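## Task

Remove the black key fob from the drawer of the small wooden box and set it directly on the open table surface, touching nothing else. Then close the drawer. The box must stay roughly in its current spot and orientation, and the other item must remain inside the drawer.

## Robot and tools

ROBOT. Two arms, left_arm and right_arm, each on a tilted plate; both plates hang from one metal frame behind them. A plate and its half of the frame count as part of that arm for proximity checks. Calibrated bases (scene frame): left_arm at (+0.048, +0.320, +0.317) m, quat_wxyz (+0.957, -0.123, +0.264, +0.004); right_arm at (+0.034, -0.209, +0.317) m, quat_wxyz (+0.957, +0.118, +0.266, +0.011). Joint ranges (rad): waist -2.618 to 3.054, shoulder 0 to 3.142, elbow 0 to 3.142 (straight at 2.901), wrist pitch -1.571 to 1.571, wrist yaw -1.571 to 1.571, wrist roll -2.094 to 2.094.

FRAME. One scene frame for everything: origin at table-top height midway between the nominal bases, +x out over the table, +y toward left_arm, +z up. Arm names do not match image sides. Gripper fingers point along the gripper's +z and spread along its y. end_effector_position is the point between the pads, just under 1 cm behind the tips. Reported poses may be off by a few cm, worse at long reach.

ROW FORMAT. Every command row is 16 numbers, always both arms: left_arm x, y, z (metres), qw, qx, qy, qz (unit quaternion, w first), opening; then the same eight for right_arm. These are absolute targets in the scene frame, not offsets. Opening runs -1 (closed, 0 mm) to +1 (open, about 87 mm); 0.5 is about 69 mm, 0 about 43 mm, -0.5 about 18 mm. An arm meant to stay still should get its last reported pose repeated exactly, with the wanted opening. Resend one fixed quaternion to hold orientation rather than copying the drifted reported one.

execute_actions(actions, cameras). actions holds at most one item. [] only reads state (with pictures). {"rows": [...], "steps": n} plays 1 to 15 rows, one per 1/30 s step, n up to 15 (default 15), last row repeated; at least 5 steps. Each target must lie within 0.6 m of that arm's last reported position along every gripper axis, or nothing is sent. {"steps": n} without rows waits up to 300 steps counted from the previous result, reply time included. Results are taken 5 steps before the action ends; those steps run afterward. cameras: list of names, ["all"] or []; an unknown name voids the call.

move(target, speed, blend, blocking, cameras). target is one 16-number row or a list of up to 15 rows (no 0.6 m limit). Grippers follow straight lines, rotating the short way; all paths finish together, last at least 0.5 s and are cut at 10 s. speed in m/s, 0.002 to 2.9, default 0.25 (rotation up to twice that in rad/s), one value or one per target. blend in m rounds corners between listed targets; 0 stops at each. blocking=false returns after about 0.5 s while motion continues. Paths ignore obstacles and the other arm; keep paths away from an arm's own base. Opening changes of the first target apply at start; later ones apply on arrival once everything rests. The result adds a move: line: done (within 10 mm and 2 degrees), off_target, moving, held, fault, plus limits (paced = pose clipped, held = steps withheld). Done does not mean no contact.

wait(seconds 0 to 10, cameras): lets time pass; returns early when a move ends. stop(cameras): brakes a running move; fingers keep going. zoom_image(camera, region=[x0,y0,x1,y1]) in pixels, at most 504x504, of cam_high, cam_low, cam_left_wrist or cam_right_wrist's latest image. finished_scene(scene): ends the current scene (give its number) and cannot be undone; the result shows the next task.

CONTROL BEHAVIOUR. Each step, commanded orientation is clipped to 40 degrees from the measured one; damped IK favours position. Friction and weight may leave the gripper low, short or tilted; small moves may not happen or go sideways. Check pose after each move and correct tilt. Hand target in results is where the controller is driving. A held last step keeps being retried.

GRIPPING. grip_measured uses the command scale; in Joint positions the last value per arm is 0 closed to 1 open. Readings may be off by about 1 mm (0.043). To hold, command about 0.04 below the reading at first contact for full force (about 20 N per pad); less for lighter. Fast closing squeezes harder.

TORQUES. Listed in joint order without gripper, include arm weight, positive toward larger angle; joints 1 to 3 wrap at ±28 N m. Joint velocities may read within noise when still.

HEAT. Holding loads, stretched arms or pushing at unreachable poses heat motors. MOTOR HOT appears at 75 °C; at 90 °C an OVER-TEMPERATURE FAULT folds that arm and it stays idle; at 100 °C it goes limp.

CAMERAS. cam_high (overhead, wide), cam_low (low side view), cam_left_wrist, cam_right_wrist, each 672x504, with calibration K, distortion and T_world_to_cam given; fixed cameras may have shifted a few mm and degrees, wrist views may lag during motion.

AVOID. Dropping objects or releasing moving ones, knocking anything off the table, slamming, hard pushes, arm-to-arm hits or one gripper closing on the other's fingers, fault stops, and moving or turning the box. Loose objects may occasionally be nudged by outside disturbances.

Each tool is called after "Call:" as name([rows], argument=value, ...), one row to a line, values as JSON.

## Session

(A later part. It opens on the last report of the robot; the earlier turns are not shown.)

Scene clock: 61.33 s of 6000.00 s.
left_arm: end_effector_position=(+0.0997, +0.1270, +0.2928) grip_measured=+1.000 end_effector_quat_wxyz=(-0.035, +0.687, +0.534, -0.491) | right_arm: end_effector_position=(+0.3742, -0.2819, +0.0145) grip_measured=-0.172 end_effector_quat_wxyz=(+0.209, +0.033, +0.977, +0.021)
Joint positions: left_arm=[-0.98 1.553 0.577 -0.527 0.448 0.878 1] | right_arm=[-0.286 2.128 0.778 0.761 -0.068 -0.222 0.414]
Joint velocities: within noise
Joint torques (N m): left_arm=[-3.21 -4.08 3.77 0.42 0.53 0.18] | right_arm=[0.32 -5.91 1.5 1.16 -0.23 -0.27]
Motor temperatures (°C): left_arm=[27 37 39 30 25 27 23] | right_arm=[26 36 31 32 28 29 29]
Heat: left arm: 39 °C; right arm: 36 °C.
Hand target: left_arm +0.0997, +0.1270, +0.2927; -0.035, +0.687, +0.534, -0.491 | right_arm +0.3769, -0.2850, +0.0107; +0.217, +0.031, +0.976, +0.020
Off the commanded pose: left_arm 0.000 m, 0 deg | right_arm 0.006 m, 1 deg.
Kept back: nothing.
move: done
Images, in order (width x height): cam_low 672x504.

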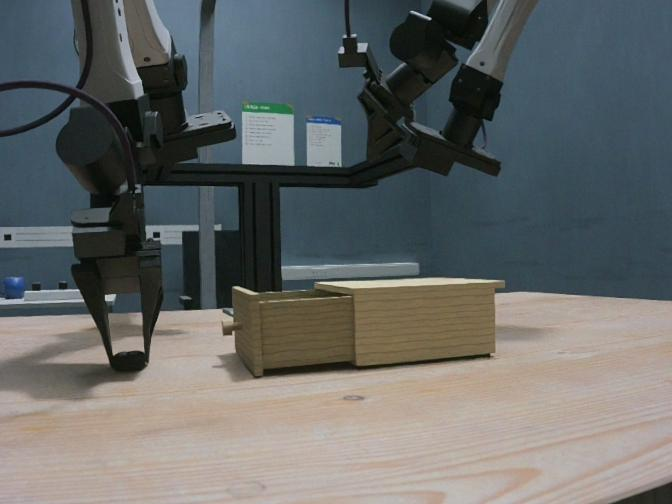

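Call:
move(target=[0.0997, 0.1270, 0.2928, -0.035, 0.687, 0.534, -0.491, 1.0, 0.377, -0.285, 0.007, 0.21697, 0.03122, 0.97549, 0.01989, -0.28], speed=0.03, cameras=["cam_low", "cam_right_wrist"])

Call:
zoom_image(camera="cam_low", region=[60, 300, 220, 410])

Scene clock: 62.37 s of 6000.00 s.
left_arm: end_effector_position=(+0.0997, +0.1270, +0.2928) grip_measured=+1.000 end_effector_quat_wxyz=(-0.035, +0.687, +0.534, -0.491) | right_arm: end_effector_position=(+0.3742, -0.2819, +0.0141) grip_measured=-0.172 end_effector_quat_wxyz=(+0.209, +0.033, +0.977, +0.020)
Joint positions: left_arm=[-0.98 1.553 0.577 -0.527 0.448 0.878 1] | right_arm=[-0.286 2.13 0.778 0.764 -0.068 -0.222 0.414]
Joint velocities: within noise
Joint torques (N m): left_arm=[-3.25 -4.07 3.78 0.42 0.53 0.18] | right_arm=[0.18 -4.88 2.35 1.17 -0.21 -0.25]
Motor temperatures (°C): left_arm=[27 37 39 30 25 27 23] | right_arm=[26 36 31 32 28 29 29]
Heat: left arm: 39 °C; right arm: 36 °C.
Hand target: left_arm +0.0997, +0.1270, +0.2927; -0.035, +0.687, +0.534, -0.491 | right_arm +0.3768, -0.2850, +0.0073; +0.217, +0.031, +0.976, +0.020
Off the commanded pose: left_arm 0.000 m, 0 deg | right_arm 0.008 m, 1 deg.
Kept back: nothing.
move: done
camera_calibration:
cam_right_wrist: T_world_to_cam=[[-0.0373328, -0.998193, -0.0470853, -0.268484], [-0.897179, 0.0127298, 0.441484, 0.352761], [-0.440086, 0.0587257, -0.896033, 0.330311], [0, 0, 0, 1]] pos_world=[0.451832, -0.291887, 0.127589]
Images, in order (width x height): cam_low 672x504, cam_right_wrist 672x504.

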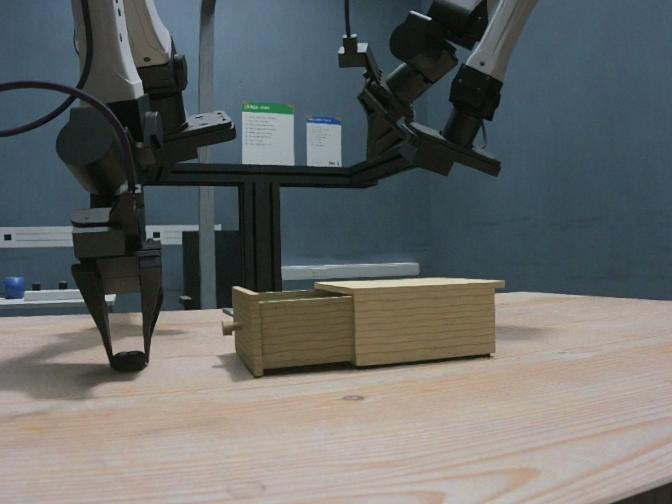

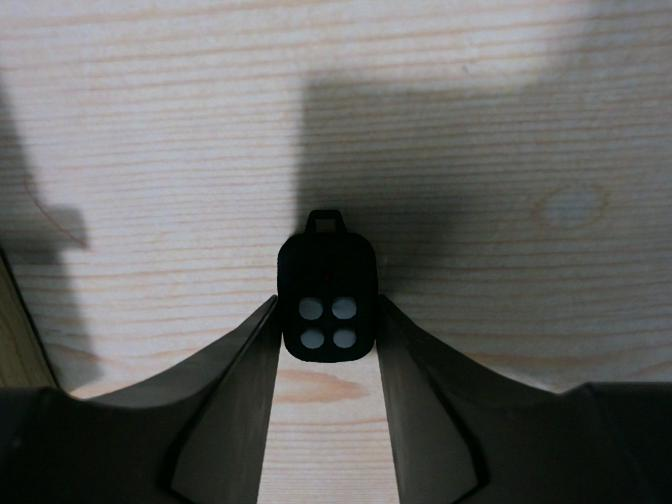

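Scaled by 3.150 from the camera's 672x504 image, which has a finer 960x720 frame.

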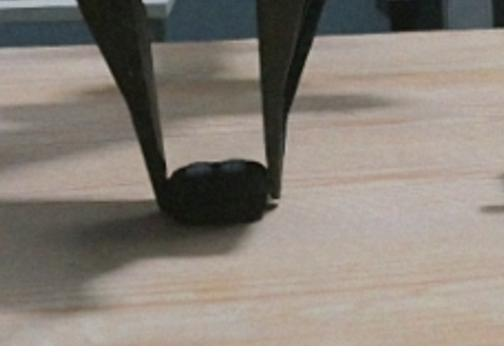

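Call:
move([
  [0.0997, 0.1270, 0.2928, -0.035, 0.687, 0.534, -0.491, 1.0, 0.377, -0.285, 0.0105, 0.21697, 0.03122, 0.97549, 0.01989, -0.28],
  [0.0997, 0.1270, 0.2928, -0.035, 0.687, 0.534, -0.491, 1.0, 0.377, -0.285, 0.0105, 0.21697, 0.03122, 0.97549, 0.01989, -0.08],
  [0.0997, 0.1270, 0.2928, -0.035, 0.687, 0.534, -0.491, 1.0, 0.374, -0.286, 0.045, 0.21697, 0.03122, 0.97549, 0.01989, -0.08],
  [0.0997, 0.1270, 0.2928, -0.035, 0.687, 0.534, -0.491, 1.0, 0.388, -0.222, 0.080, 0.2009, 0.05483, 0.96806, 0.13963, -1.0],
], speed=[0.05, 0.05, 0.08, 0.2], blend=[0, 0, 0.01, 0], cameras=["cam_high", "cam_low", "cam_right_wrist"])

Scene clock: 67.00 s of 6000.00 s.
left_arm: end_effector_position=(+0.0997, +0.1270, +0.2928) grip_measured=+1.000 end_effector_quat_wxyz=(-0.035, +0.687, +0.534, -0.491) | right_arm: end_effector_position=(+0.3699, -0.2218, +0.0677) grip_measured=-0.973 end_effector_quat_wxyz=(+0.177, +0.056, +0.973, +0.136)
Joint positions: left_arm=[-0.98 1.553 0.577 -0.527 0.448 0.878 1] | right_arm=[-0.212 1.906 0.703 0.52 -0.21 -0.096 0.013]
Joint velocities: within noise
Joint torques (N m): left_arm=[-3.23 -4.1 3.77 0.43 0.53 0.17] | right_arm=[2.17 -10.24 2.35 0.7 -0.32 -0.08]
Motor temperatures (°C): left_arm=[27 37 39 30 25 27 23] | right_arm=[26 36 31 32 28 29 29]
Heat: left arm: 39 °C; right arm: 36 °C.
Hand target: left_arm +0.0997, +0.1270, +0.2927; -0.035, +0.687, +0.534, -0.491 | right_arm +0.3879, -0.2220, +0.0798; +0.201, +0.055, +0.968, +0.140
Off the commanded pose: left_arm 0.000 m, 0 deg | right_arm 0.022 m, 3 deg.
Kept back: nothing.
move: off_target (right_arm); target 4's new opening was sent with right_arm's hand 0.022 m and 3 deg from that target
camera_calibration:
cam_right_wrist: T_world_to_cam=[[-0.0410222, -0.959418, -0.278989, -0.180483], [-0.872223, -0.101818, 0.478394, 0.287309], [-0.487386, 0.262966, -0.832649, 0.431452], [0, 0, 0, 1]] pos_world=[0.453477, -0.257363, 0.171448]
Images, in order (width x height): cam_high 672x504, cam_low 672x504, cam_right_wrist 672x504.

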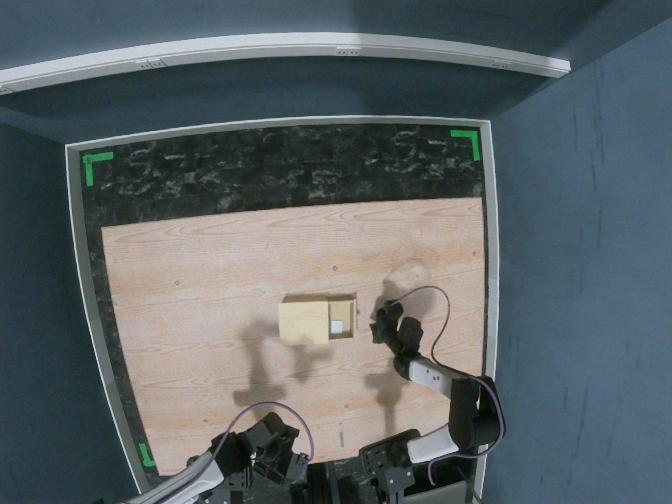

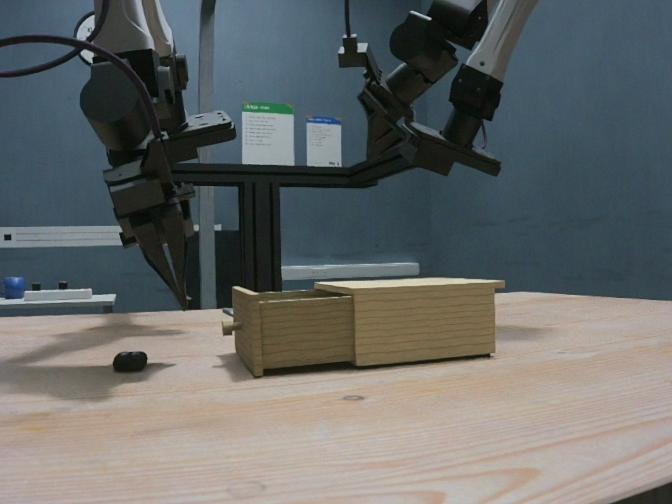

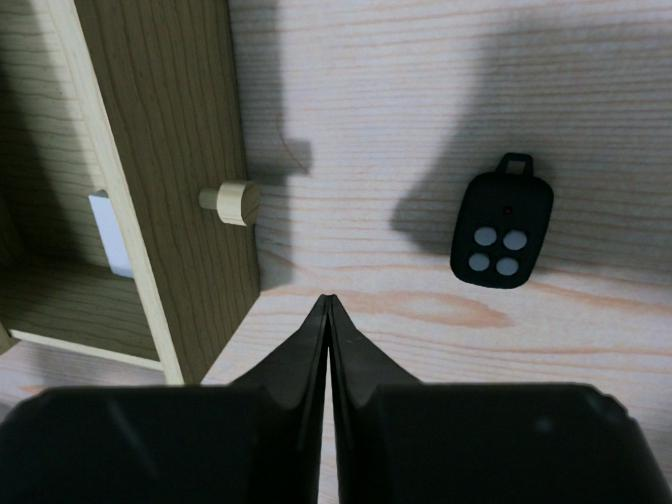

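Call:
move([
  [0.0997, 0.1270, 0.2928, -0.035, 0.687, 0.534, -0.491, 1.0, 0.397, -0.209, 0.034, 0.2009, 0.05483, 0.96806, 0.13963, -1.0],
  [0.0997, 0.1270, 0.2928, -0.035, 0.687, 0.534, -0.491, 1.0, 0.398, -0.125, 0.034, 0.2009, 0.05483, 0.96806, 0.13963, -1.0],
], speed=[0.15, 0.1], blend=[0.005, 0], cameras=["cam_high", "cam_low", "cam_right_wrist"])

Scene clock: 69.03 s of 6000.00 s.
left_arm: end_effector_position=(+0.0997, +0.1270, +0.2928) grip_measured=+1.000 end_effector_quat_wxyz=(-0.035, +0.687, +0.534, -0.491) | right_arm: end_effector_position=(+0.3948, -0.1483, +0.0334) grip_measured=-0.973 end_effector_quat_wxyz=(+0.195, +0.058, +0.973, +0.106)
Joint positions: left_arm=[-0.98 1.553 0.577 -0.527 0.448 0.878 1] | right_arm=[0.03 2.129 0.821 0.677 0.038 0.044 0.013]
Joint velocities: within noise
Joint torques (N m): left_arm=[-3.22 -4.11 3.77 0.43 0.53 0.18] | right_arm=[5.98 -5.85 2.09 1.06 -0.56 0.08]
Motor temperatures (°C): left_arm=[27 37 39 30 25 27 23] | right_arm=[26 36 31 32 28 29 29]
Heat: left arm: 39 °C; right arm: 36 °C.
Hand target: left_arm +0.0997, +0.1270, +0.2927; -0.035, +0.687, +0.534, -0.491 | right_arm +0.3972, -0.1256, +0.0350; +0.200, +0.055, +0.968, +0.139
Off the commanded pose: left_arm 0.000 m, 0 deg | right_arm 0.024 m, 4 deg.
Kept back: nothing.
move: off_target (right_arm)
camera_calibration:
cam_right_wrist: T_world_to_cam=[[-0.052171, -0.973325, -0.22342, -0.118086], [-0.888014, -0.0571318, 0.456253, 0.346643], [-0.456847, 0.222204, -0.861346, 0.378539], [0, 0, 0, 1]] pos_world=[0.474597, -0.179245, 0.141513]
Images, in order (width x height): cam_high 672x504, cam_low 672x504, cam_right_wrist 672x504.

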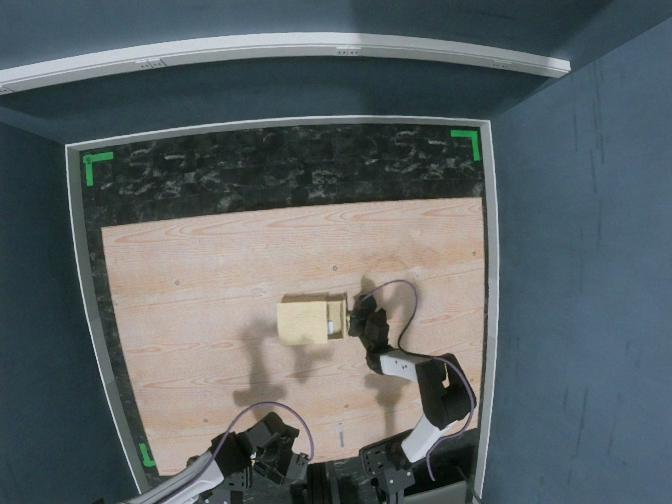

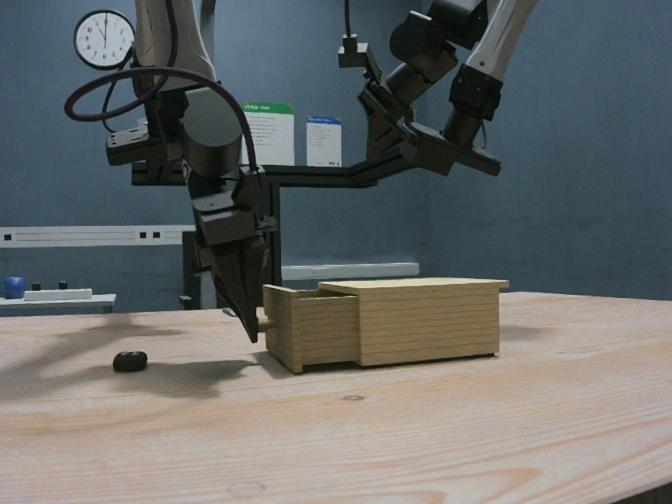

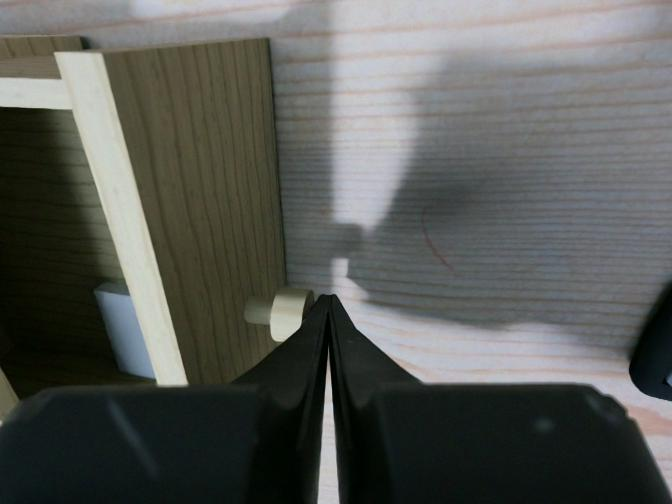

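Call:
move(target=[0.0997, 0.1270, 0.2928, -0.035, 0.687, 0.534, -0.491, 1.0, 0.399, -0.090, 0.034, 0.2009, 0.05483, 0.96806, 0.13963, -1.0], speed=0.08, cameras=["cam_high", "cam_low", "cam_right_wrist"])

Call:
zoom_image(camera="cam_low", region=[200, 250, 540, 410])

Call:
zoom_image(camera="cam_high", region=[260, 270, 440, 405])

Scene clock: 70.63 s of 6000.00 s.
left_arm: end_effector_position=(+0.0997, +0.1270, +0.2928) grip_measured=+1.000 end_effector_quat_wxyz=(-0.035, +0.687, +0.534, -0.491) | right_arm: end_effector_position=(+0.3945, -0.1147, +0.0322) grip_measured=-0.973 end_effector_quat_wxyz=(+0.193, +0.057, +0.974, +0.104)
Joint positions: left_arm=[-0.98 1.553 0.577 -0.527 0.448 0.878 1] | right_arm=[0.125 2.171 0.851 0.679 0.119 0.099 0.013]
Joint velocities: within noise
Joint torques (N m): left_arm=[-3.23 -4.05 3.71 0.43 0.53 0.17] | right_arm=[6.58 -5.83 2.59 1.13 -0.56 0.08]
Motor temperatures (°C): left_arm=[27 37 39 30 25 27 23] | right_arm=[26 36 31 32 28 29 29]
Heat: left arm: 39 °C; right arm: 36 °C.
Hand target: left_arm +0.0997, +0.1270, +0.2927; -0.035, +0.687, +0.534, -0.491 | right_arm +0.3980, -0.0907, +0.0351; +0.200, +0.054, +0.968, +0.139
Off the commanded pose: left_arm 0.000 m, 0 deg | right_arm 0.025 m, 4 deg.
Kept back: nothing.
move: off_target (right_arm)
camera_calibration:
cam_right_wrist: T_world_to_cam=[[-0.0514486, -0.974589, -0.218012, -0.0862093], [-0.885731, -0.056315, 0.460771, 0.347808], [-0.46134, 0.216806, -0.860326, 0.370989], [0, 0, 0, 1]] pos_world=[0.474781, -0.144864, 0.140116]
Images, in order (width x height): cam_high 672x504, cam_low 672x504, cam_right_wrist 672x504.

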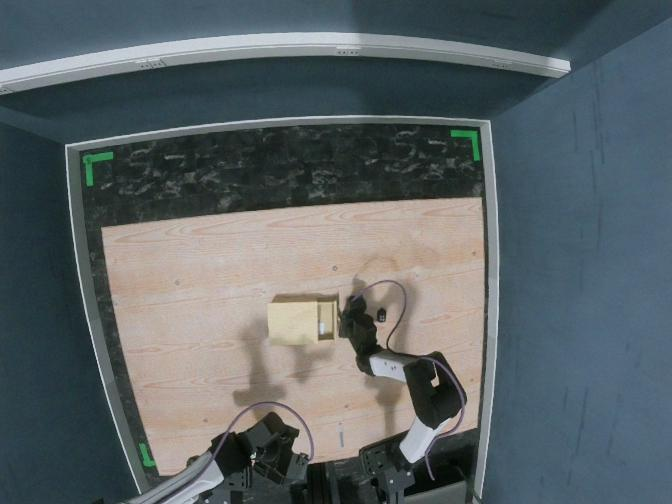

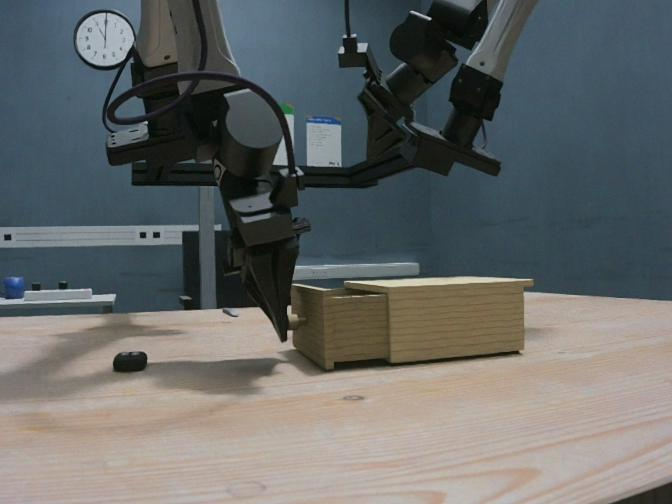

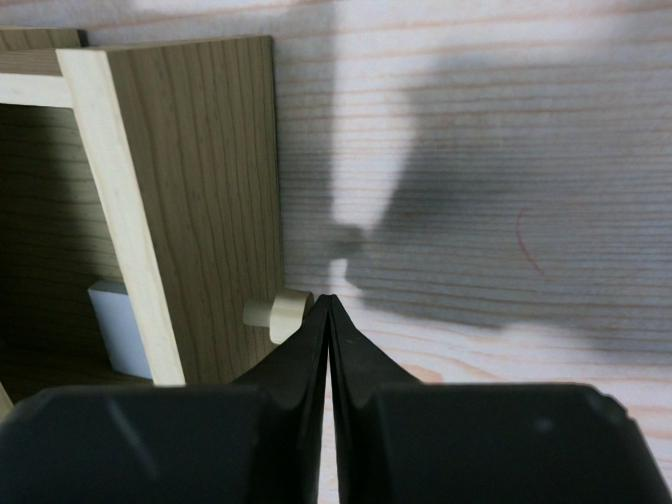

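Scaled by 1.482 from the camera's 672x504 image, which has a finer 960x720 frame.

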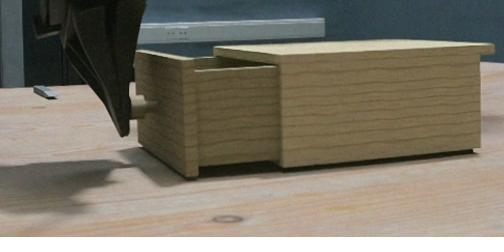

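Scaled by 2.800 from the camera's 672x504 image, which has a finer 960x720 frame.

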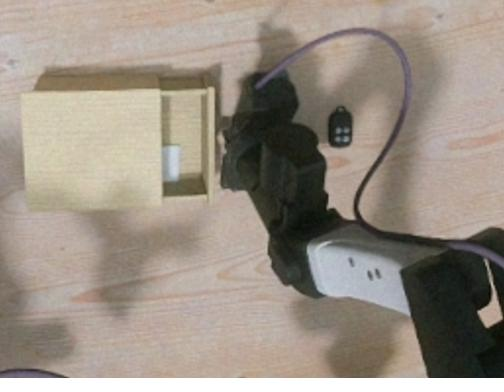

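Call:
move([
  [0.36, 0.23, 0.20, 0.19809, -0.02257, 0.97362, -0.11093, -1.0, 0.399, -0.109, 0.034, 0.2009, 0.05483, 0.96806, 0.13963, -1.0],
  [0.395, 0.22, 0.10, 0.19809, -0.02257, 0.97362, -0.11093, -1.0, 0.399, -0.109, 0.034, 0.2009, 0.05483, 0.96806, 0.13963, -1.0],
], speed=[0.45, 0.2], blend=[0.03, 0])

Call:
zoom_image(camera="cam_low", region=[250, 150, 672, 400])

Scene clock: 77.13 s of 6000.00 s.
left_arm: end_effector_position=(+0.3916, +0.2199, +0.1034) grip_measured=-0.993 end_effector_quat_wxyz=(+0.195, -0.024, +0.975, -0.108) | right_arm: end_effector_position=(+0.3947, -0.1151, +0.0317) grip_measured=-0.973 end_effector_quat_wxyz=(+0.191, +0.058, +0.972, +0.120)
Joint positions: left_arm=[-0.244 1.886 0.679 0.548 -0.181 -0.08 0.003] | right_arm=[0.107 2.171 0.852 0.679 0.074 0.095 0.013]
Joint velocities: within noise
Joint torques (N m): left_arm=[-2.28 -6.48 2.82 1.56 0.24 0.26] | right_arm=[3.38 -7.38 0.95 1.1 -0.56 -0.18]
Motor temperatures (°C): left_arm=[27 38 39 30 25 27 23] | right_arm=[26 36 31 32 28 29 29]
Heat: left arm: 39 °C; right arm: 36 °C.
Hand target: left_arm +0.3949, +0.2201, +0.1001; +0.198, -0.023, +0.974, -0.111 | right_arm +0.3990, -0.1091, +0.0342; +0.201, +0.055, +0.968, +0.139
Off the commanded pose: left_arm 0.005 m, 1 deg | right_arm 0.008 m, 3 deg.
Kept back: nothing.
move: off_target (right_arm)
camera_calibration:
cam_left_wrist: T_world_to_cam=[[0.0064451, -0.978369, 0.206766, 0.1893], [-0.898407, 0.0851326, 0.430833, 0.313235], [-0.439116, -0.188536, -0.878425, 0.445159], [0, 0, 0, 1]] pos_world=[0.475669, 0.242468, 0.216946]
cam_right_wrist: T_world_to_cam=[[-0.0467593, -0.967414, -0.248845, -0.0867609], [-0.885258, -0.0752709, 0.458969, 0.345876], [-0.462744, 0.241753, -0.852891, 0.373935], [0, 0, 0, 1]] pos_world=[0.475169, -0.148299, 0.13859]

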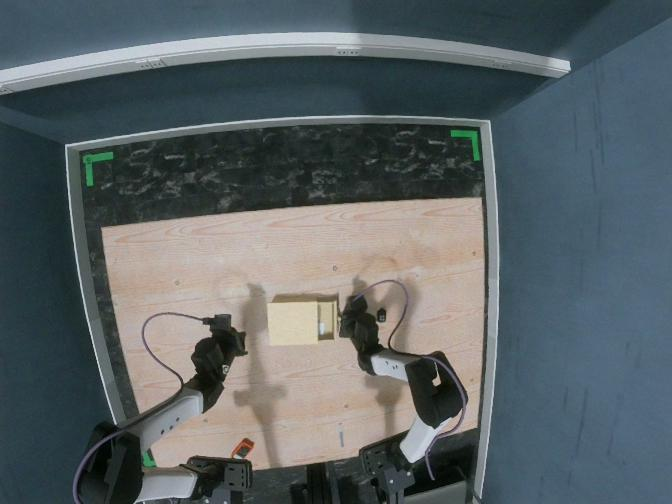

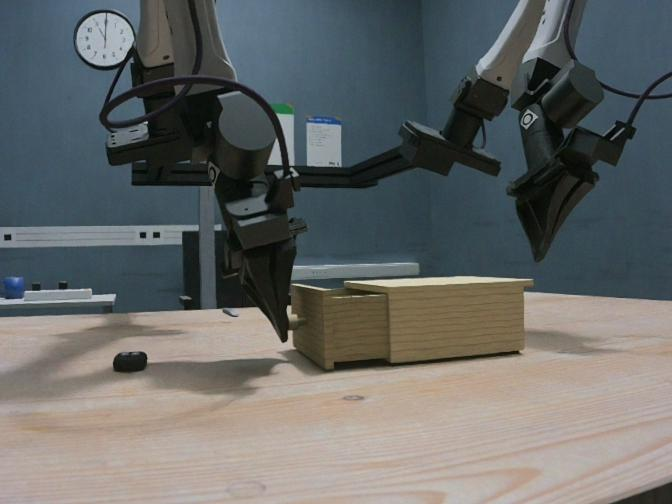

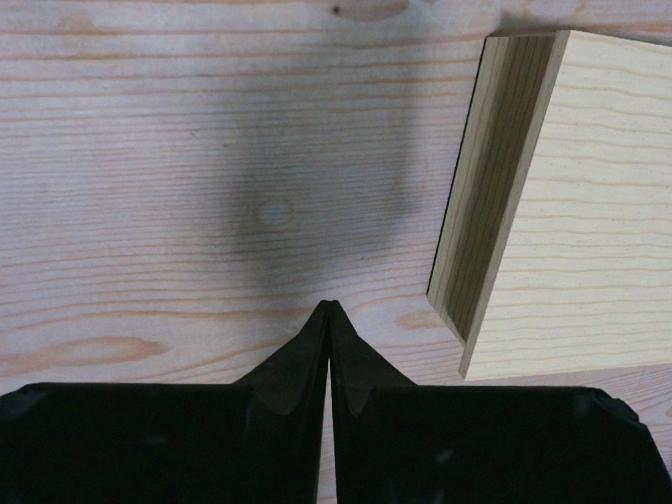

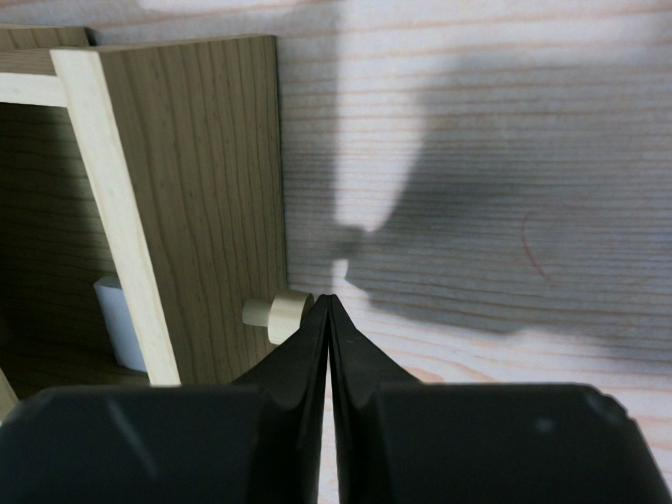

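Scaled by 1.194 from the camera's 672x504 image, which has a finer 960x720 frame.

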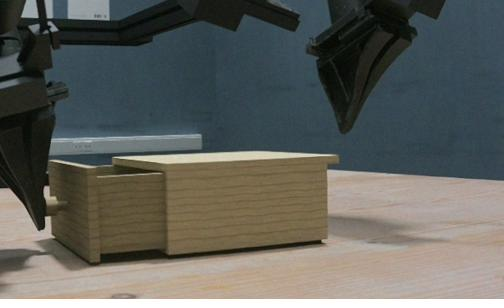

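Call:
move(target=[0.403, 0.175, 0.046, 0.15132, -0.02705, 0.92692, -0.34231, -1.0, 0.399, -0.107, 0.034, 0.2009, 0.05483, 0.96806, 0.13963, -1.0], speed=0.25, cameras=["cam_low", "cam_left_wrist"])

Call:
zoom_image(camera="cam_low", region=[250, 150, 672, 400])

Scene clock: 80.43 s of 6000.00 s.
left_arm: end_effector_position=(+0.4057, +0.1743, +0.0501) grip_measured=-0.993 end_effector_quat_wxyz=(+0.155, -0.030, +0.928, -0.338) | right_arm: end_effector_position=(+0.3947, -0.1151, +0.0317) grip_measured=-0.973 end_effector_quat_wxyz=(+0.191, +0.058, +0.972, +0.120)
Joint positions: left_arm=[-0.069 2.216 0.939 0.572 0.419 -0.077 0.003] | right_arm=[0.107 2.171 0.852 0.679 0.074 0.095 0.013]
Joint velocities: within noise
Joint torques (N m): left_arm=[-2.29 -7.73 1.88 1.2 0.49 0.32] | right_arm=[3.9 -7.21 1.13 1.1 -0.48 -0.15]
Motor temperatures (°C): left_arm=[27 38 38 30 25 27 23] | right_arm=[26 37 31 32 28 29 29]
Heat: left arm: 38 °C; right arm: 37 °C.
Hand target: left_arm +0.4030, +0.1751, +0.0461; +0.151, -0.027, +0.927, -0.342 | right_arm +0.3990, -0.1071, +0.0343; +0.201, +0.055, +0.968, +0.139
Off the commanded pose: left_arm 0.005 m, 1 deg | right_arm 0.009 m, 3 deg.
Kept back: nothing.
move: off_target (right_arm)
camera_calibration:
cam_left_wrist: T_world_to_cam=[[-0.0483466, -0.777725, 0.626743, 0.121798], [-0.859033, 0.352532, 0.371192, 0.293162], [-0.509632, -0.520447, -0.685135, 0.472742], [0, 0, 0, 1]] pos_world=[0.498648, 0.237413, 0.138737]
Images, in order (width x height): cam_low 672x504, cam_left_wrist 672x504.

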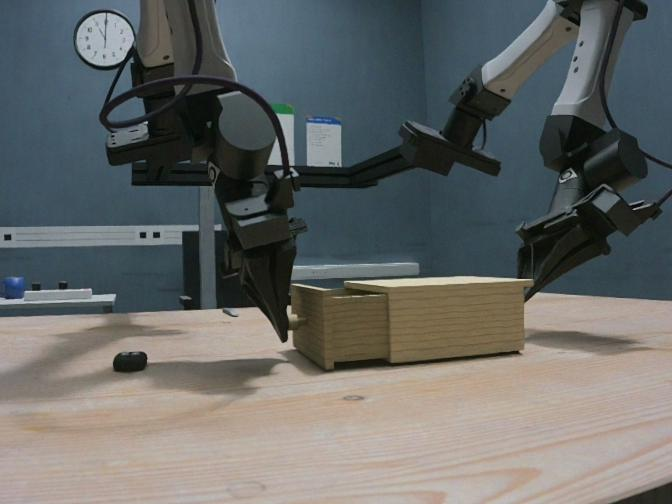

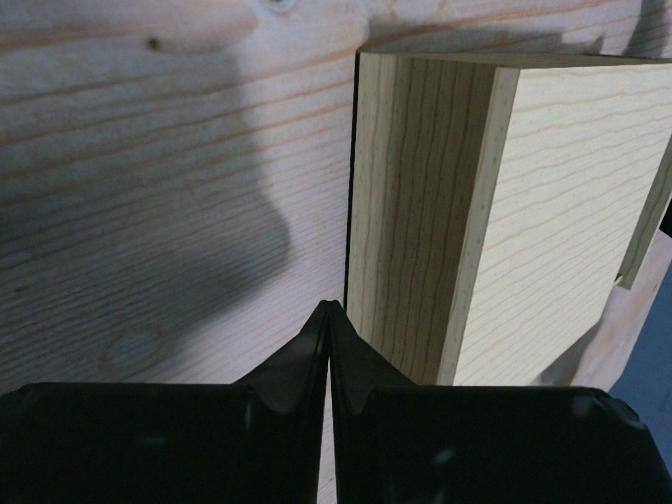

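Scaled by 1.194 from the camera's 672x504 image, which has a finer 960x720 frame.

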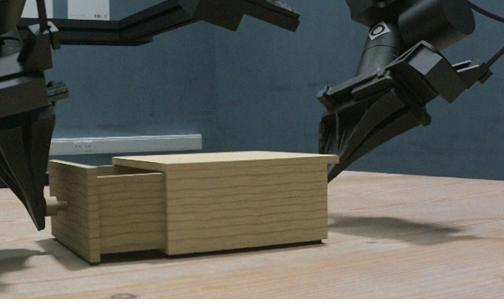

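Call:
move(target=[0.403, 0.104, 0.046, 0.15132, -0.02705, 0.92692, -0.34231, -1, 0.399, -0.107, 0.034, 0.2009, 0.05483, 0.96806, 0.13963, -1], speed=0.1)

Scene clock: 82.63 s of 6000.00 s.
left_arm: end_effector_position=(+0.4071, +0.1301, +0.0396) grip_measured=-0.993 end_effector_quat_wxyz=(+0.155, -0.033, +0.938, -0.308) | right_arm: end_effector_position=(+0.3947, -0.1151, +0.0317) grip_measured=-0.973 end_effector_quat_wxyz=(+0.191, +0.058, +0.972, +0.120)
Joint positions: left_arm=[-0.204 2.296 0.994 0.62 0.251 -0.163 0.003] | right_arm=[0.107 2.171 0.852 0.679 0.074 0.095 0.013]
Joint velocities: within noise
Joint torques (N m): left_arm=[-7.32 -7.24 2.35 1.53 0.75 -0.07] | right_arm=[3.85 -7.16 1.2 1.1 -0.52 -0.17]
Motor temperatures (°C): left_arm=[27 39 38 30 25 27 23] | right_arm=[26 37 31 32 28 29 29]
Heat: left arm: 39 °C; right arm: 37 °C.
Hand target: left_arm +0.4022, +0.1051, +0.0469; +0.150, -0.027, +0.927, -0.342 | right_arm +0.3990, -0.1071, +0.0343; +0.201, +0.055, +0.968, +0.139
Off the commanded pose: left_arm 0.027 m, 4 deg | right_arm 0.009 m, 3 deg.
Kept back: nothing.
move: off_target (left_arm, right_arm)
camera_calibration:
cam_left_wrist: T_world_to_cam=[[-0.0321289, -0.81589, 0.577313, 0.0943642], [-0.861695, 0.31527, 0.397601, 0.318611], [-0.506408, -0.484694, -0.713178, 0.438372], [0, 0, 0, 1]] pos_world=[0.499572, 0.189019, 0.13148]
cam_right_wrist: T_world_to_cam=[[-0.0467593, -0.967414, -0.248845, -0.0867609], [-0.885258, -0.0752709, 0.458969, 0.345876], [-0.462744, 0.241753, -0.852891, 0.373935], [0, 0, 0, 1]] pos_world=[0.475169, -0.148299, 0.13859]

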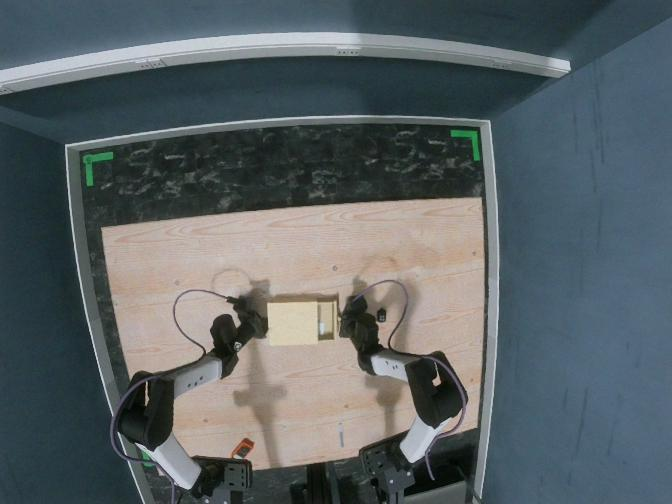

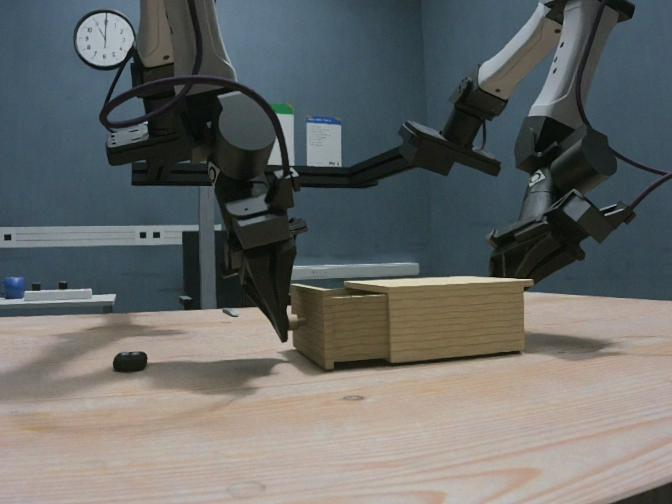

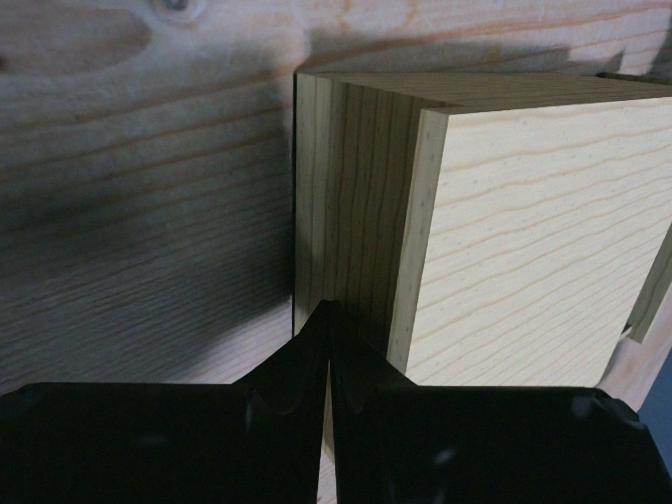

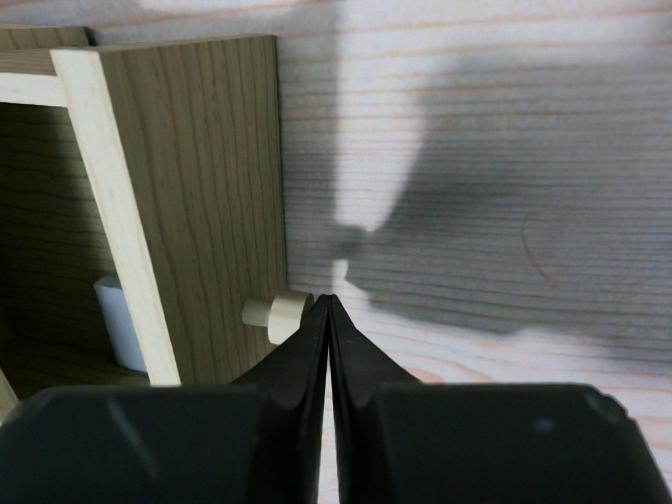

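Call:
move(target=[0.401, 0.076, 0.046, 0.15132, -0.02705, 0.92692, -0.34231, -1, 0.402, -0.084, 0.034, 0.2009, 0.05483, 0.96806, 0.13963, -1], speed=0.05)

Scene clock: 83.93 s of 6000.00 s.
left_arm: end_effector_position=(+0.4094, +0.1120, +0.0361) grip_measured=-0.993 end_effector_quat_wxyz=(+0.162, -0.035, +0.942, -0.291) | right_arm: end_effector_position=(+0.3989, -0.1135, +0.0318) grip_measured=-0.973 end_effector_quat_wxyz=(+0.197, +0.060, +0.974, +0.097)
Joint positions: left_arm=[-0.261 2.33 1.025 0.639 0.17 -0.195 0.003] | right_arm=[0.135 2.176 0.866 0.678 0.143 0.105 0.013]
Joint velocities: within noise
Joint torques (N m): left_arm=[-8.66 -7.09 2.67 1.54 0.96 -0.17] | right_arm=[7.25 -5.93 2.81 1.03 -0.67 0.1]
Motor temperatures (°C): left_arm=[27 39 38 30 25 27 23] | right_arm=[26 37 31 32 28 29 29]
Heat: left arm: 39 °C; right arm: 37 °C.
Hand target: left_arm +0.3997, +0.0783, +0.0473; +0.150, -0.026, +0.928, -0.341 | right_arm +0.4011, -0.0850, +0.0355; +0.200, +0.055, +0.968, +0.139
Off the commanded pose: left_arm 0.038 m, 6 deg | right_arm 0.030 m, 5 deg.
Kept back: nothing.
move: off_target (left_arm, right_arm)
camera_calibration:
cam_left_wrist: T_world_to_cam=[[-0.0258402, -0.835326, 0.549147, 0.0823302], [-0.868837, 0.290459, 0.400943, 0.333363], [-0.494423, -0.466759, -0.733268, 0.422119], [0, 0, 0, 1]] pos_world=[0.500471, 0.168972, 0.130655]
cam_right_wrist: T_world_to_cam=[[-0.0592309, -0.976898, -0.205334, -0.0825757], [-0.88905, -0.041918, 0.455886, 0.35508], [-0.453962, 0.209555, -0.866029, 0.368808], [0, 0, 0, 1]] pos_world=[0.478218, -0.143069, 0.140567]

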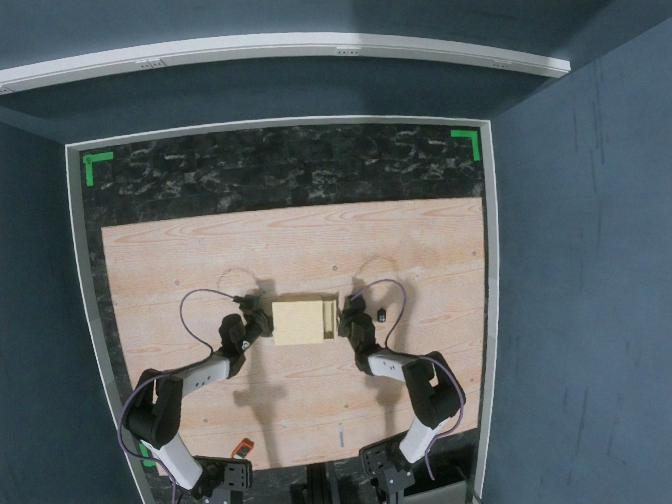

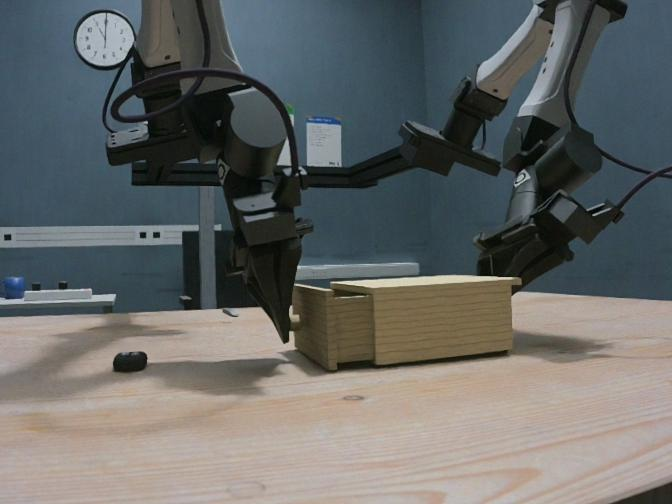

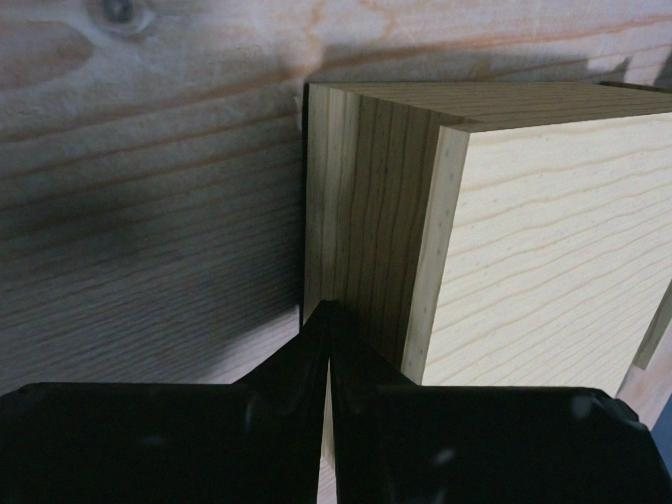

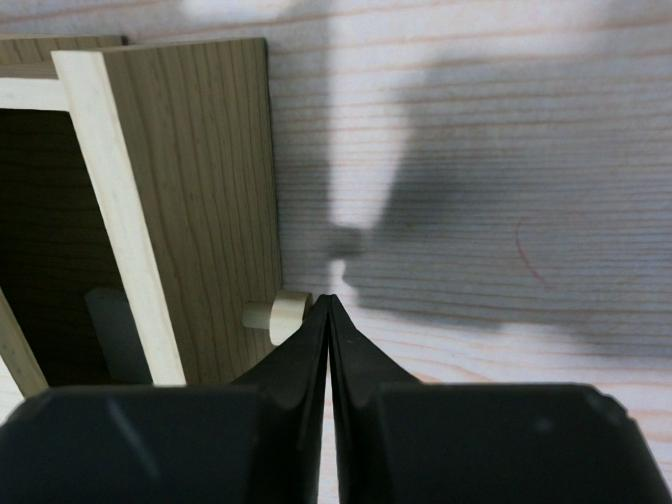

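Call:
move(target=[0.398, 0.056, 0.049, 0.15132, -0.02705, 0.92692, -0.34231, -1, 0.402, -0.058, 0.035, 0.2009, 0.05483, 0.96806, 0.13963, -1], speed=0.05)

Scene clock: 85.03 s of 6000.00 s.
left_arm: end_effector_position=(+0.4089, +0.1038, +0.0352) grip_measured=-0.993 end_effector_quat_wxyz=(+0.164, -0.040, +0.947, -0.274) | right_arm: end_effector_position=(+0.4004, -0.0949, +0.0318) grip_measured=-0.974 end_effector_quat_wxyz=(+0.199, +0.062, +0.974, +0.085)
Joint positions: left_arm=[-0.296 2.341 1.034 0.642 0.107 -0.219 0.003] | right_arm=[0.196 2.203 0.893 0.673 0.215 0.14 0.013]
Joint velocities: within noise
Joint torques (N m): left_arm=[-10.36 -6.79 2.99 1.61 1.16 -0.29] | right_arm=[8.51 -5.85 3.21 1 -0.78 0.18]
Motor temperatures (°C): left_arm=[27 39 38 30 25 27 23] | right_arm=[26 37 30 32 28 29 29]
Heat: left arm: 39 °C; right arm: 37 °C.
Hand target: left_arm +0.3959, +0.0597, +0.0512; +0.149, -0.026, +0.928, -0.340 | right_arm +0.4005, -0.0595, +0.0371; +0.200, +0.054, +0.968, +0.139
Off the commanded pose: left_arm 0.051 m, 8 deg | right_arm 0.037 m, 6 deg.
Kept back: nothing.
move: off_target (left_arm, right_arm)
camera_calibration:
cam_left_wrist: T_world_to_cam=[[-0.0125474, -0.853006, 0.521751, 0.0733485], [-0.872218, 0.264491, 0.411438, 0.339353], [-0.488957, -0.449918, -0.747325, 0.413897], [0, 0, 0, 1]] pos_world=[0.499288, 0.15903, 0.131423]
cam_right_wrist: T_world_to_cam=[[-0.0673896, -0.980561, -0.184278, -0.0619405], [-0.890585, -0.0241477, 0.454175, 0.359575], [-0.449796, 0.194722, -0.871646, 0.362801], [0, 0, 0, 1]] pos_world=[0.479245, -0.122699, 0.14151]

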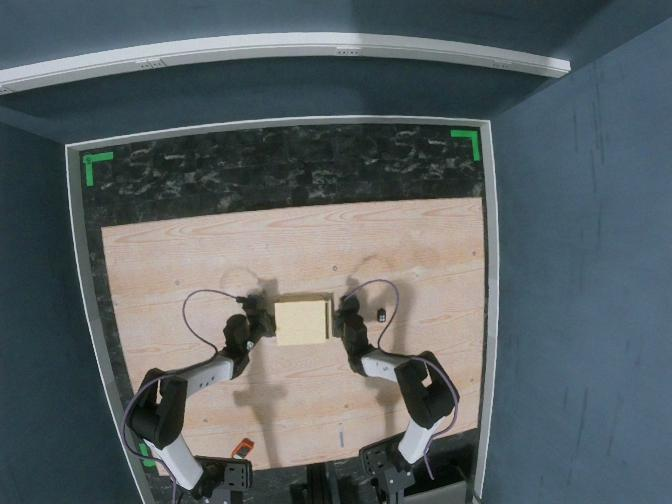

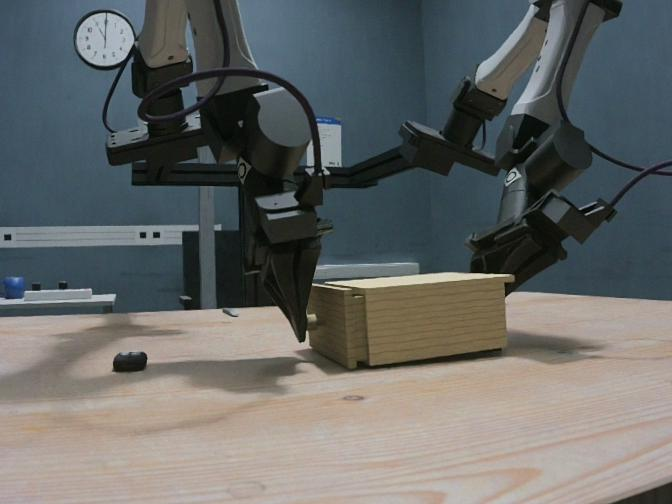

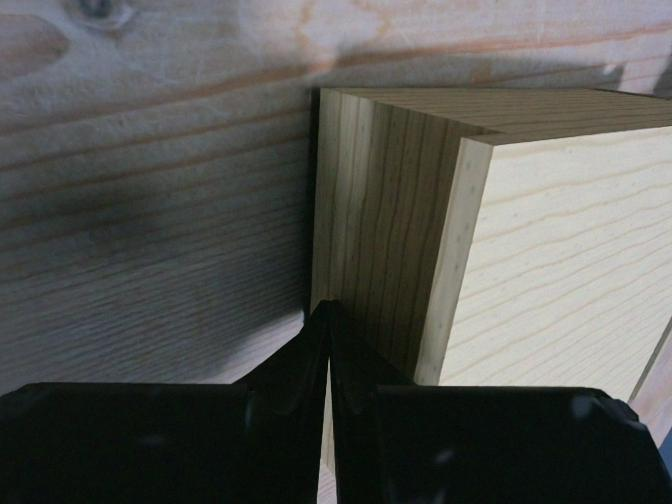

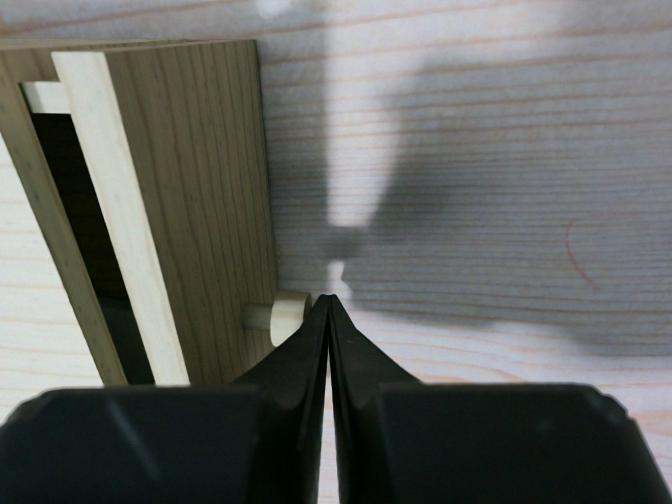

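Call:
zoom_image(camera="cam_high", region=[230, 270, 390, 390])

Call:
zoom_image(camera="cam_low", region=[280, 240, 540, 390])

Scaled by 3.150 from the camera's 672x504 image, which has a finer 960x720 frame.

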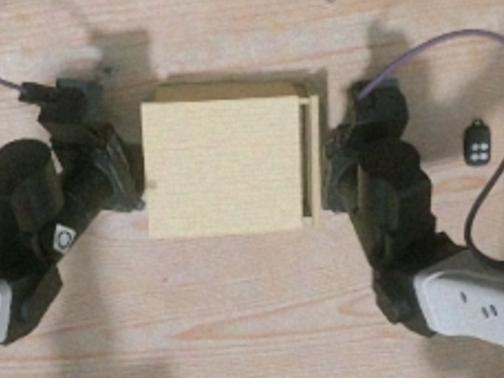

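Scaled by 1.938 from the camera's 672x504 image, which has a finer 960x720 frame.

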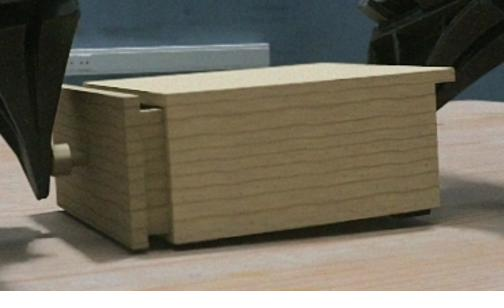

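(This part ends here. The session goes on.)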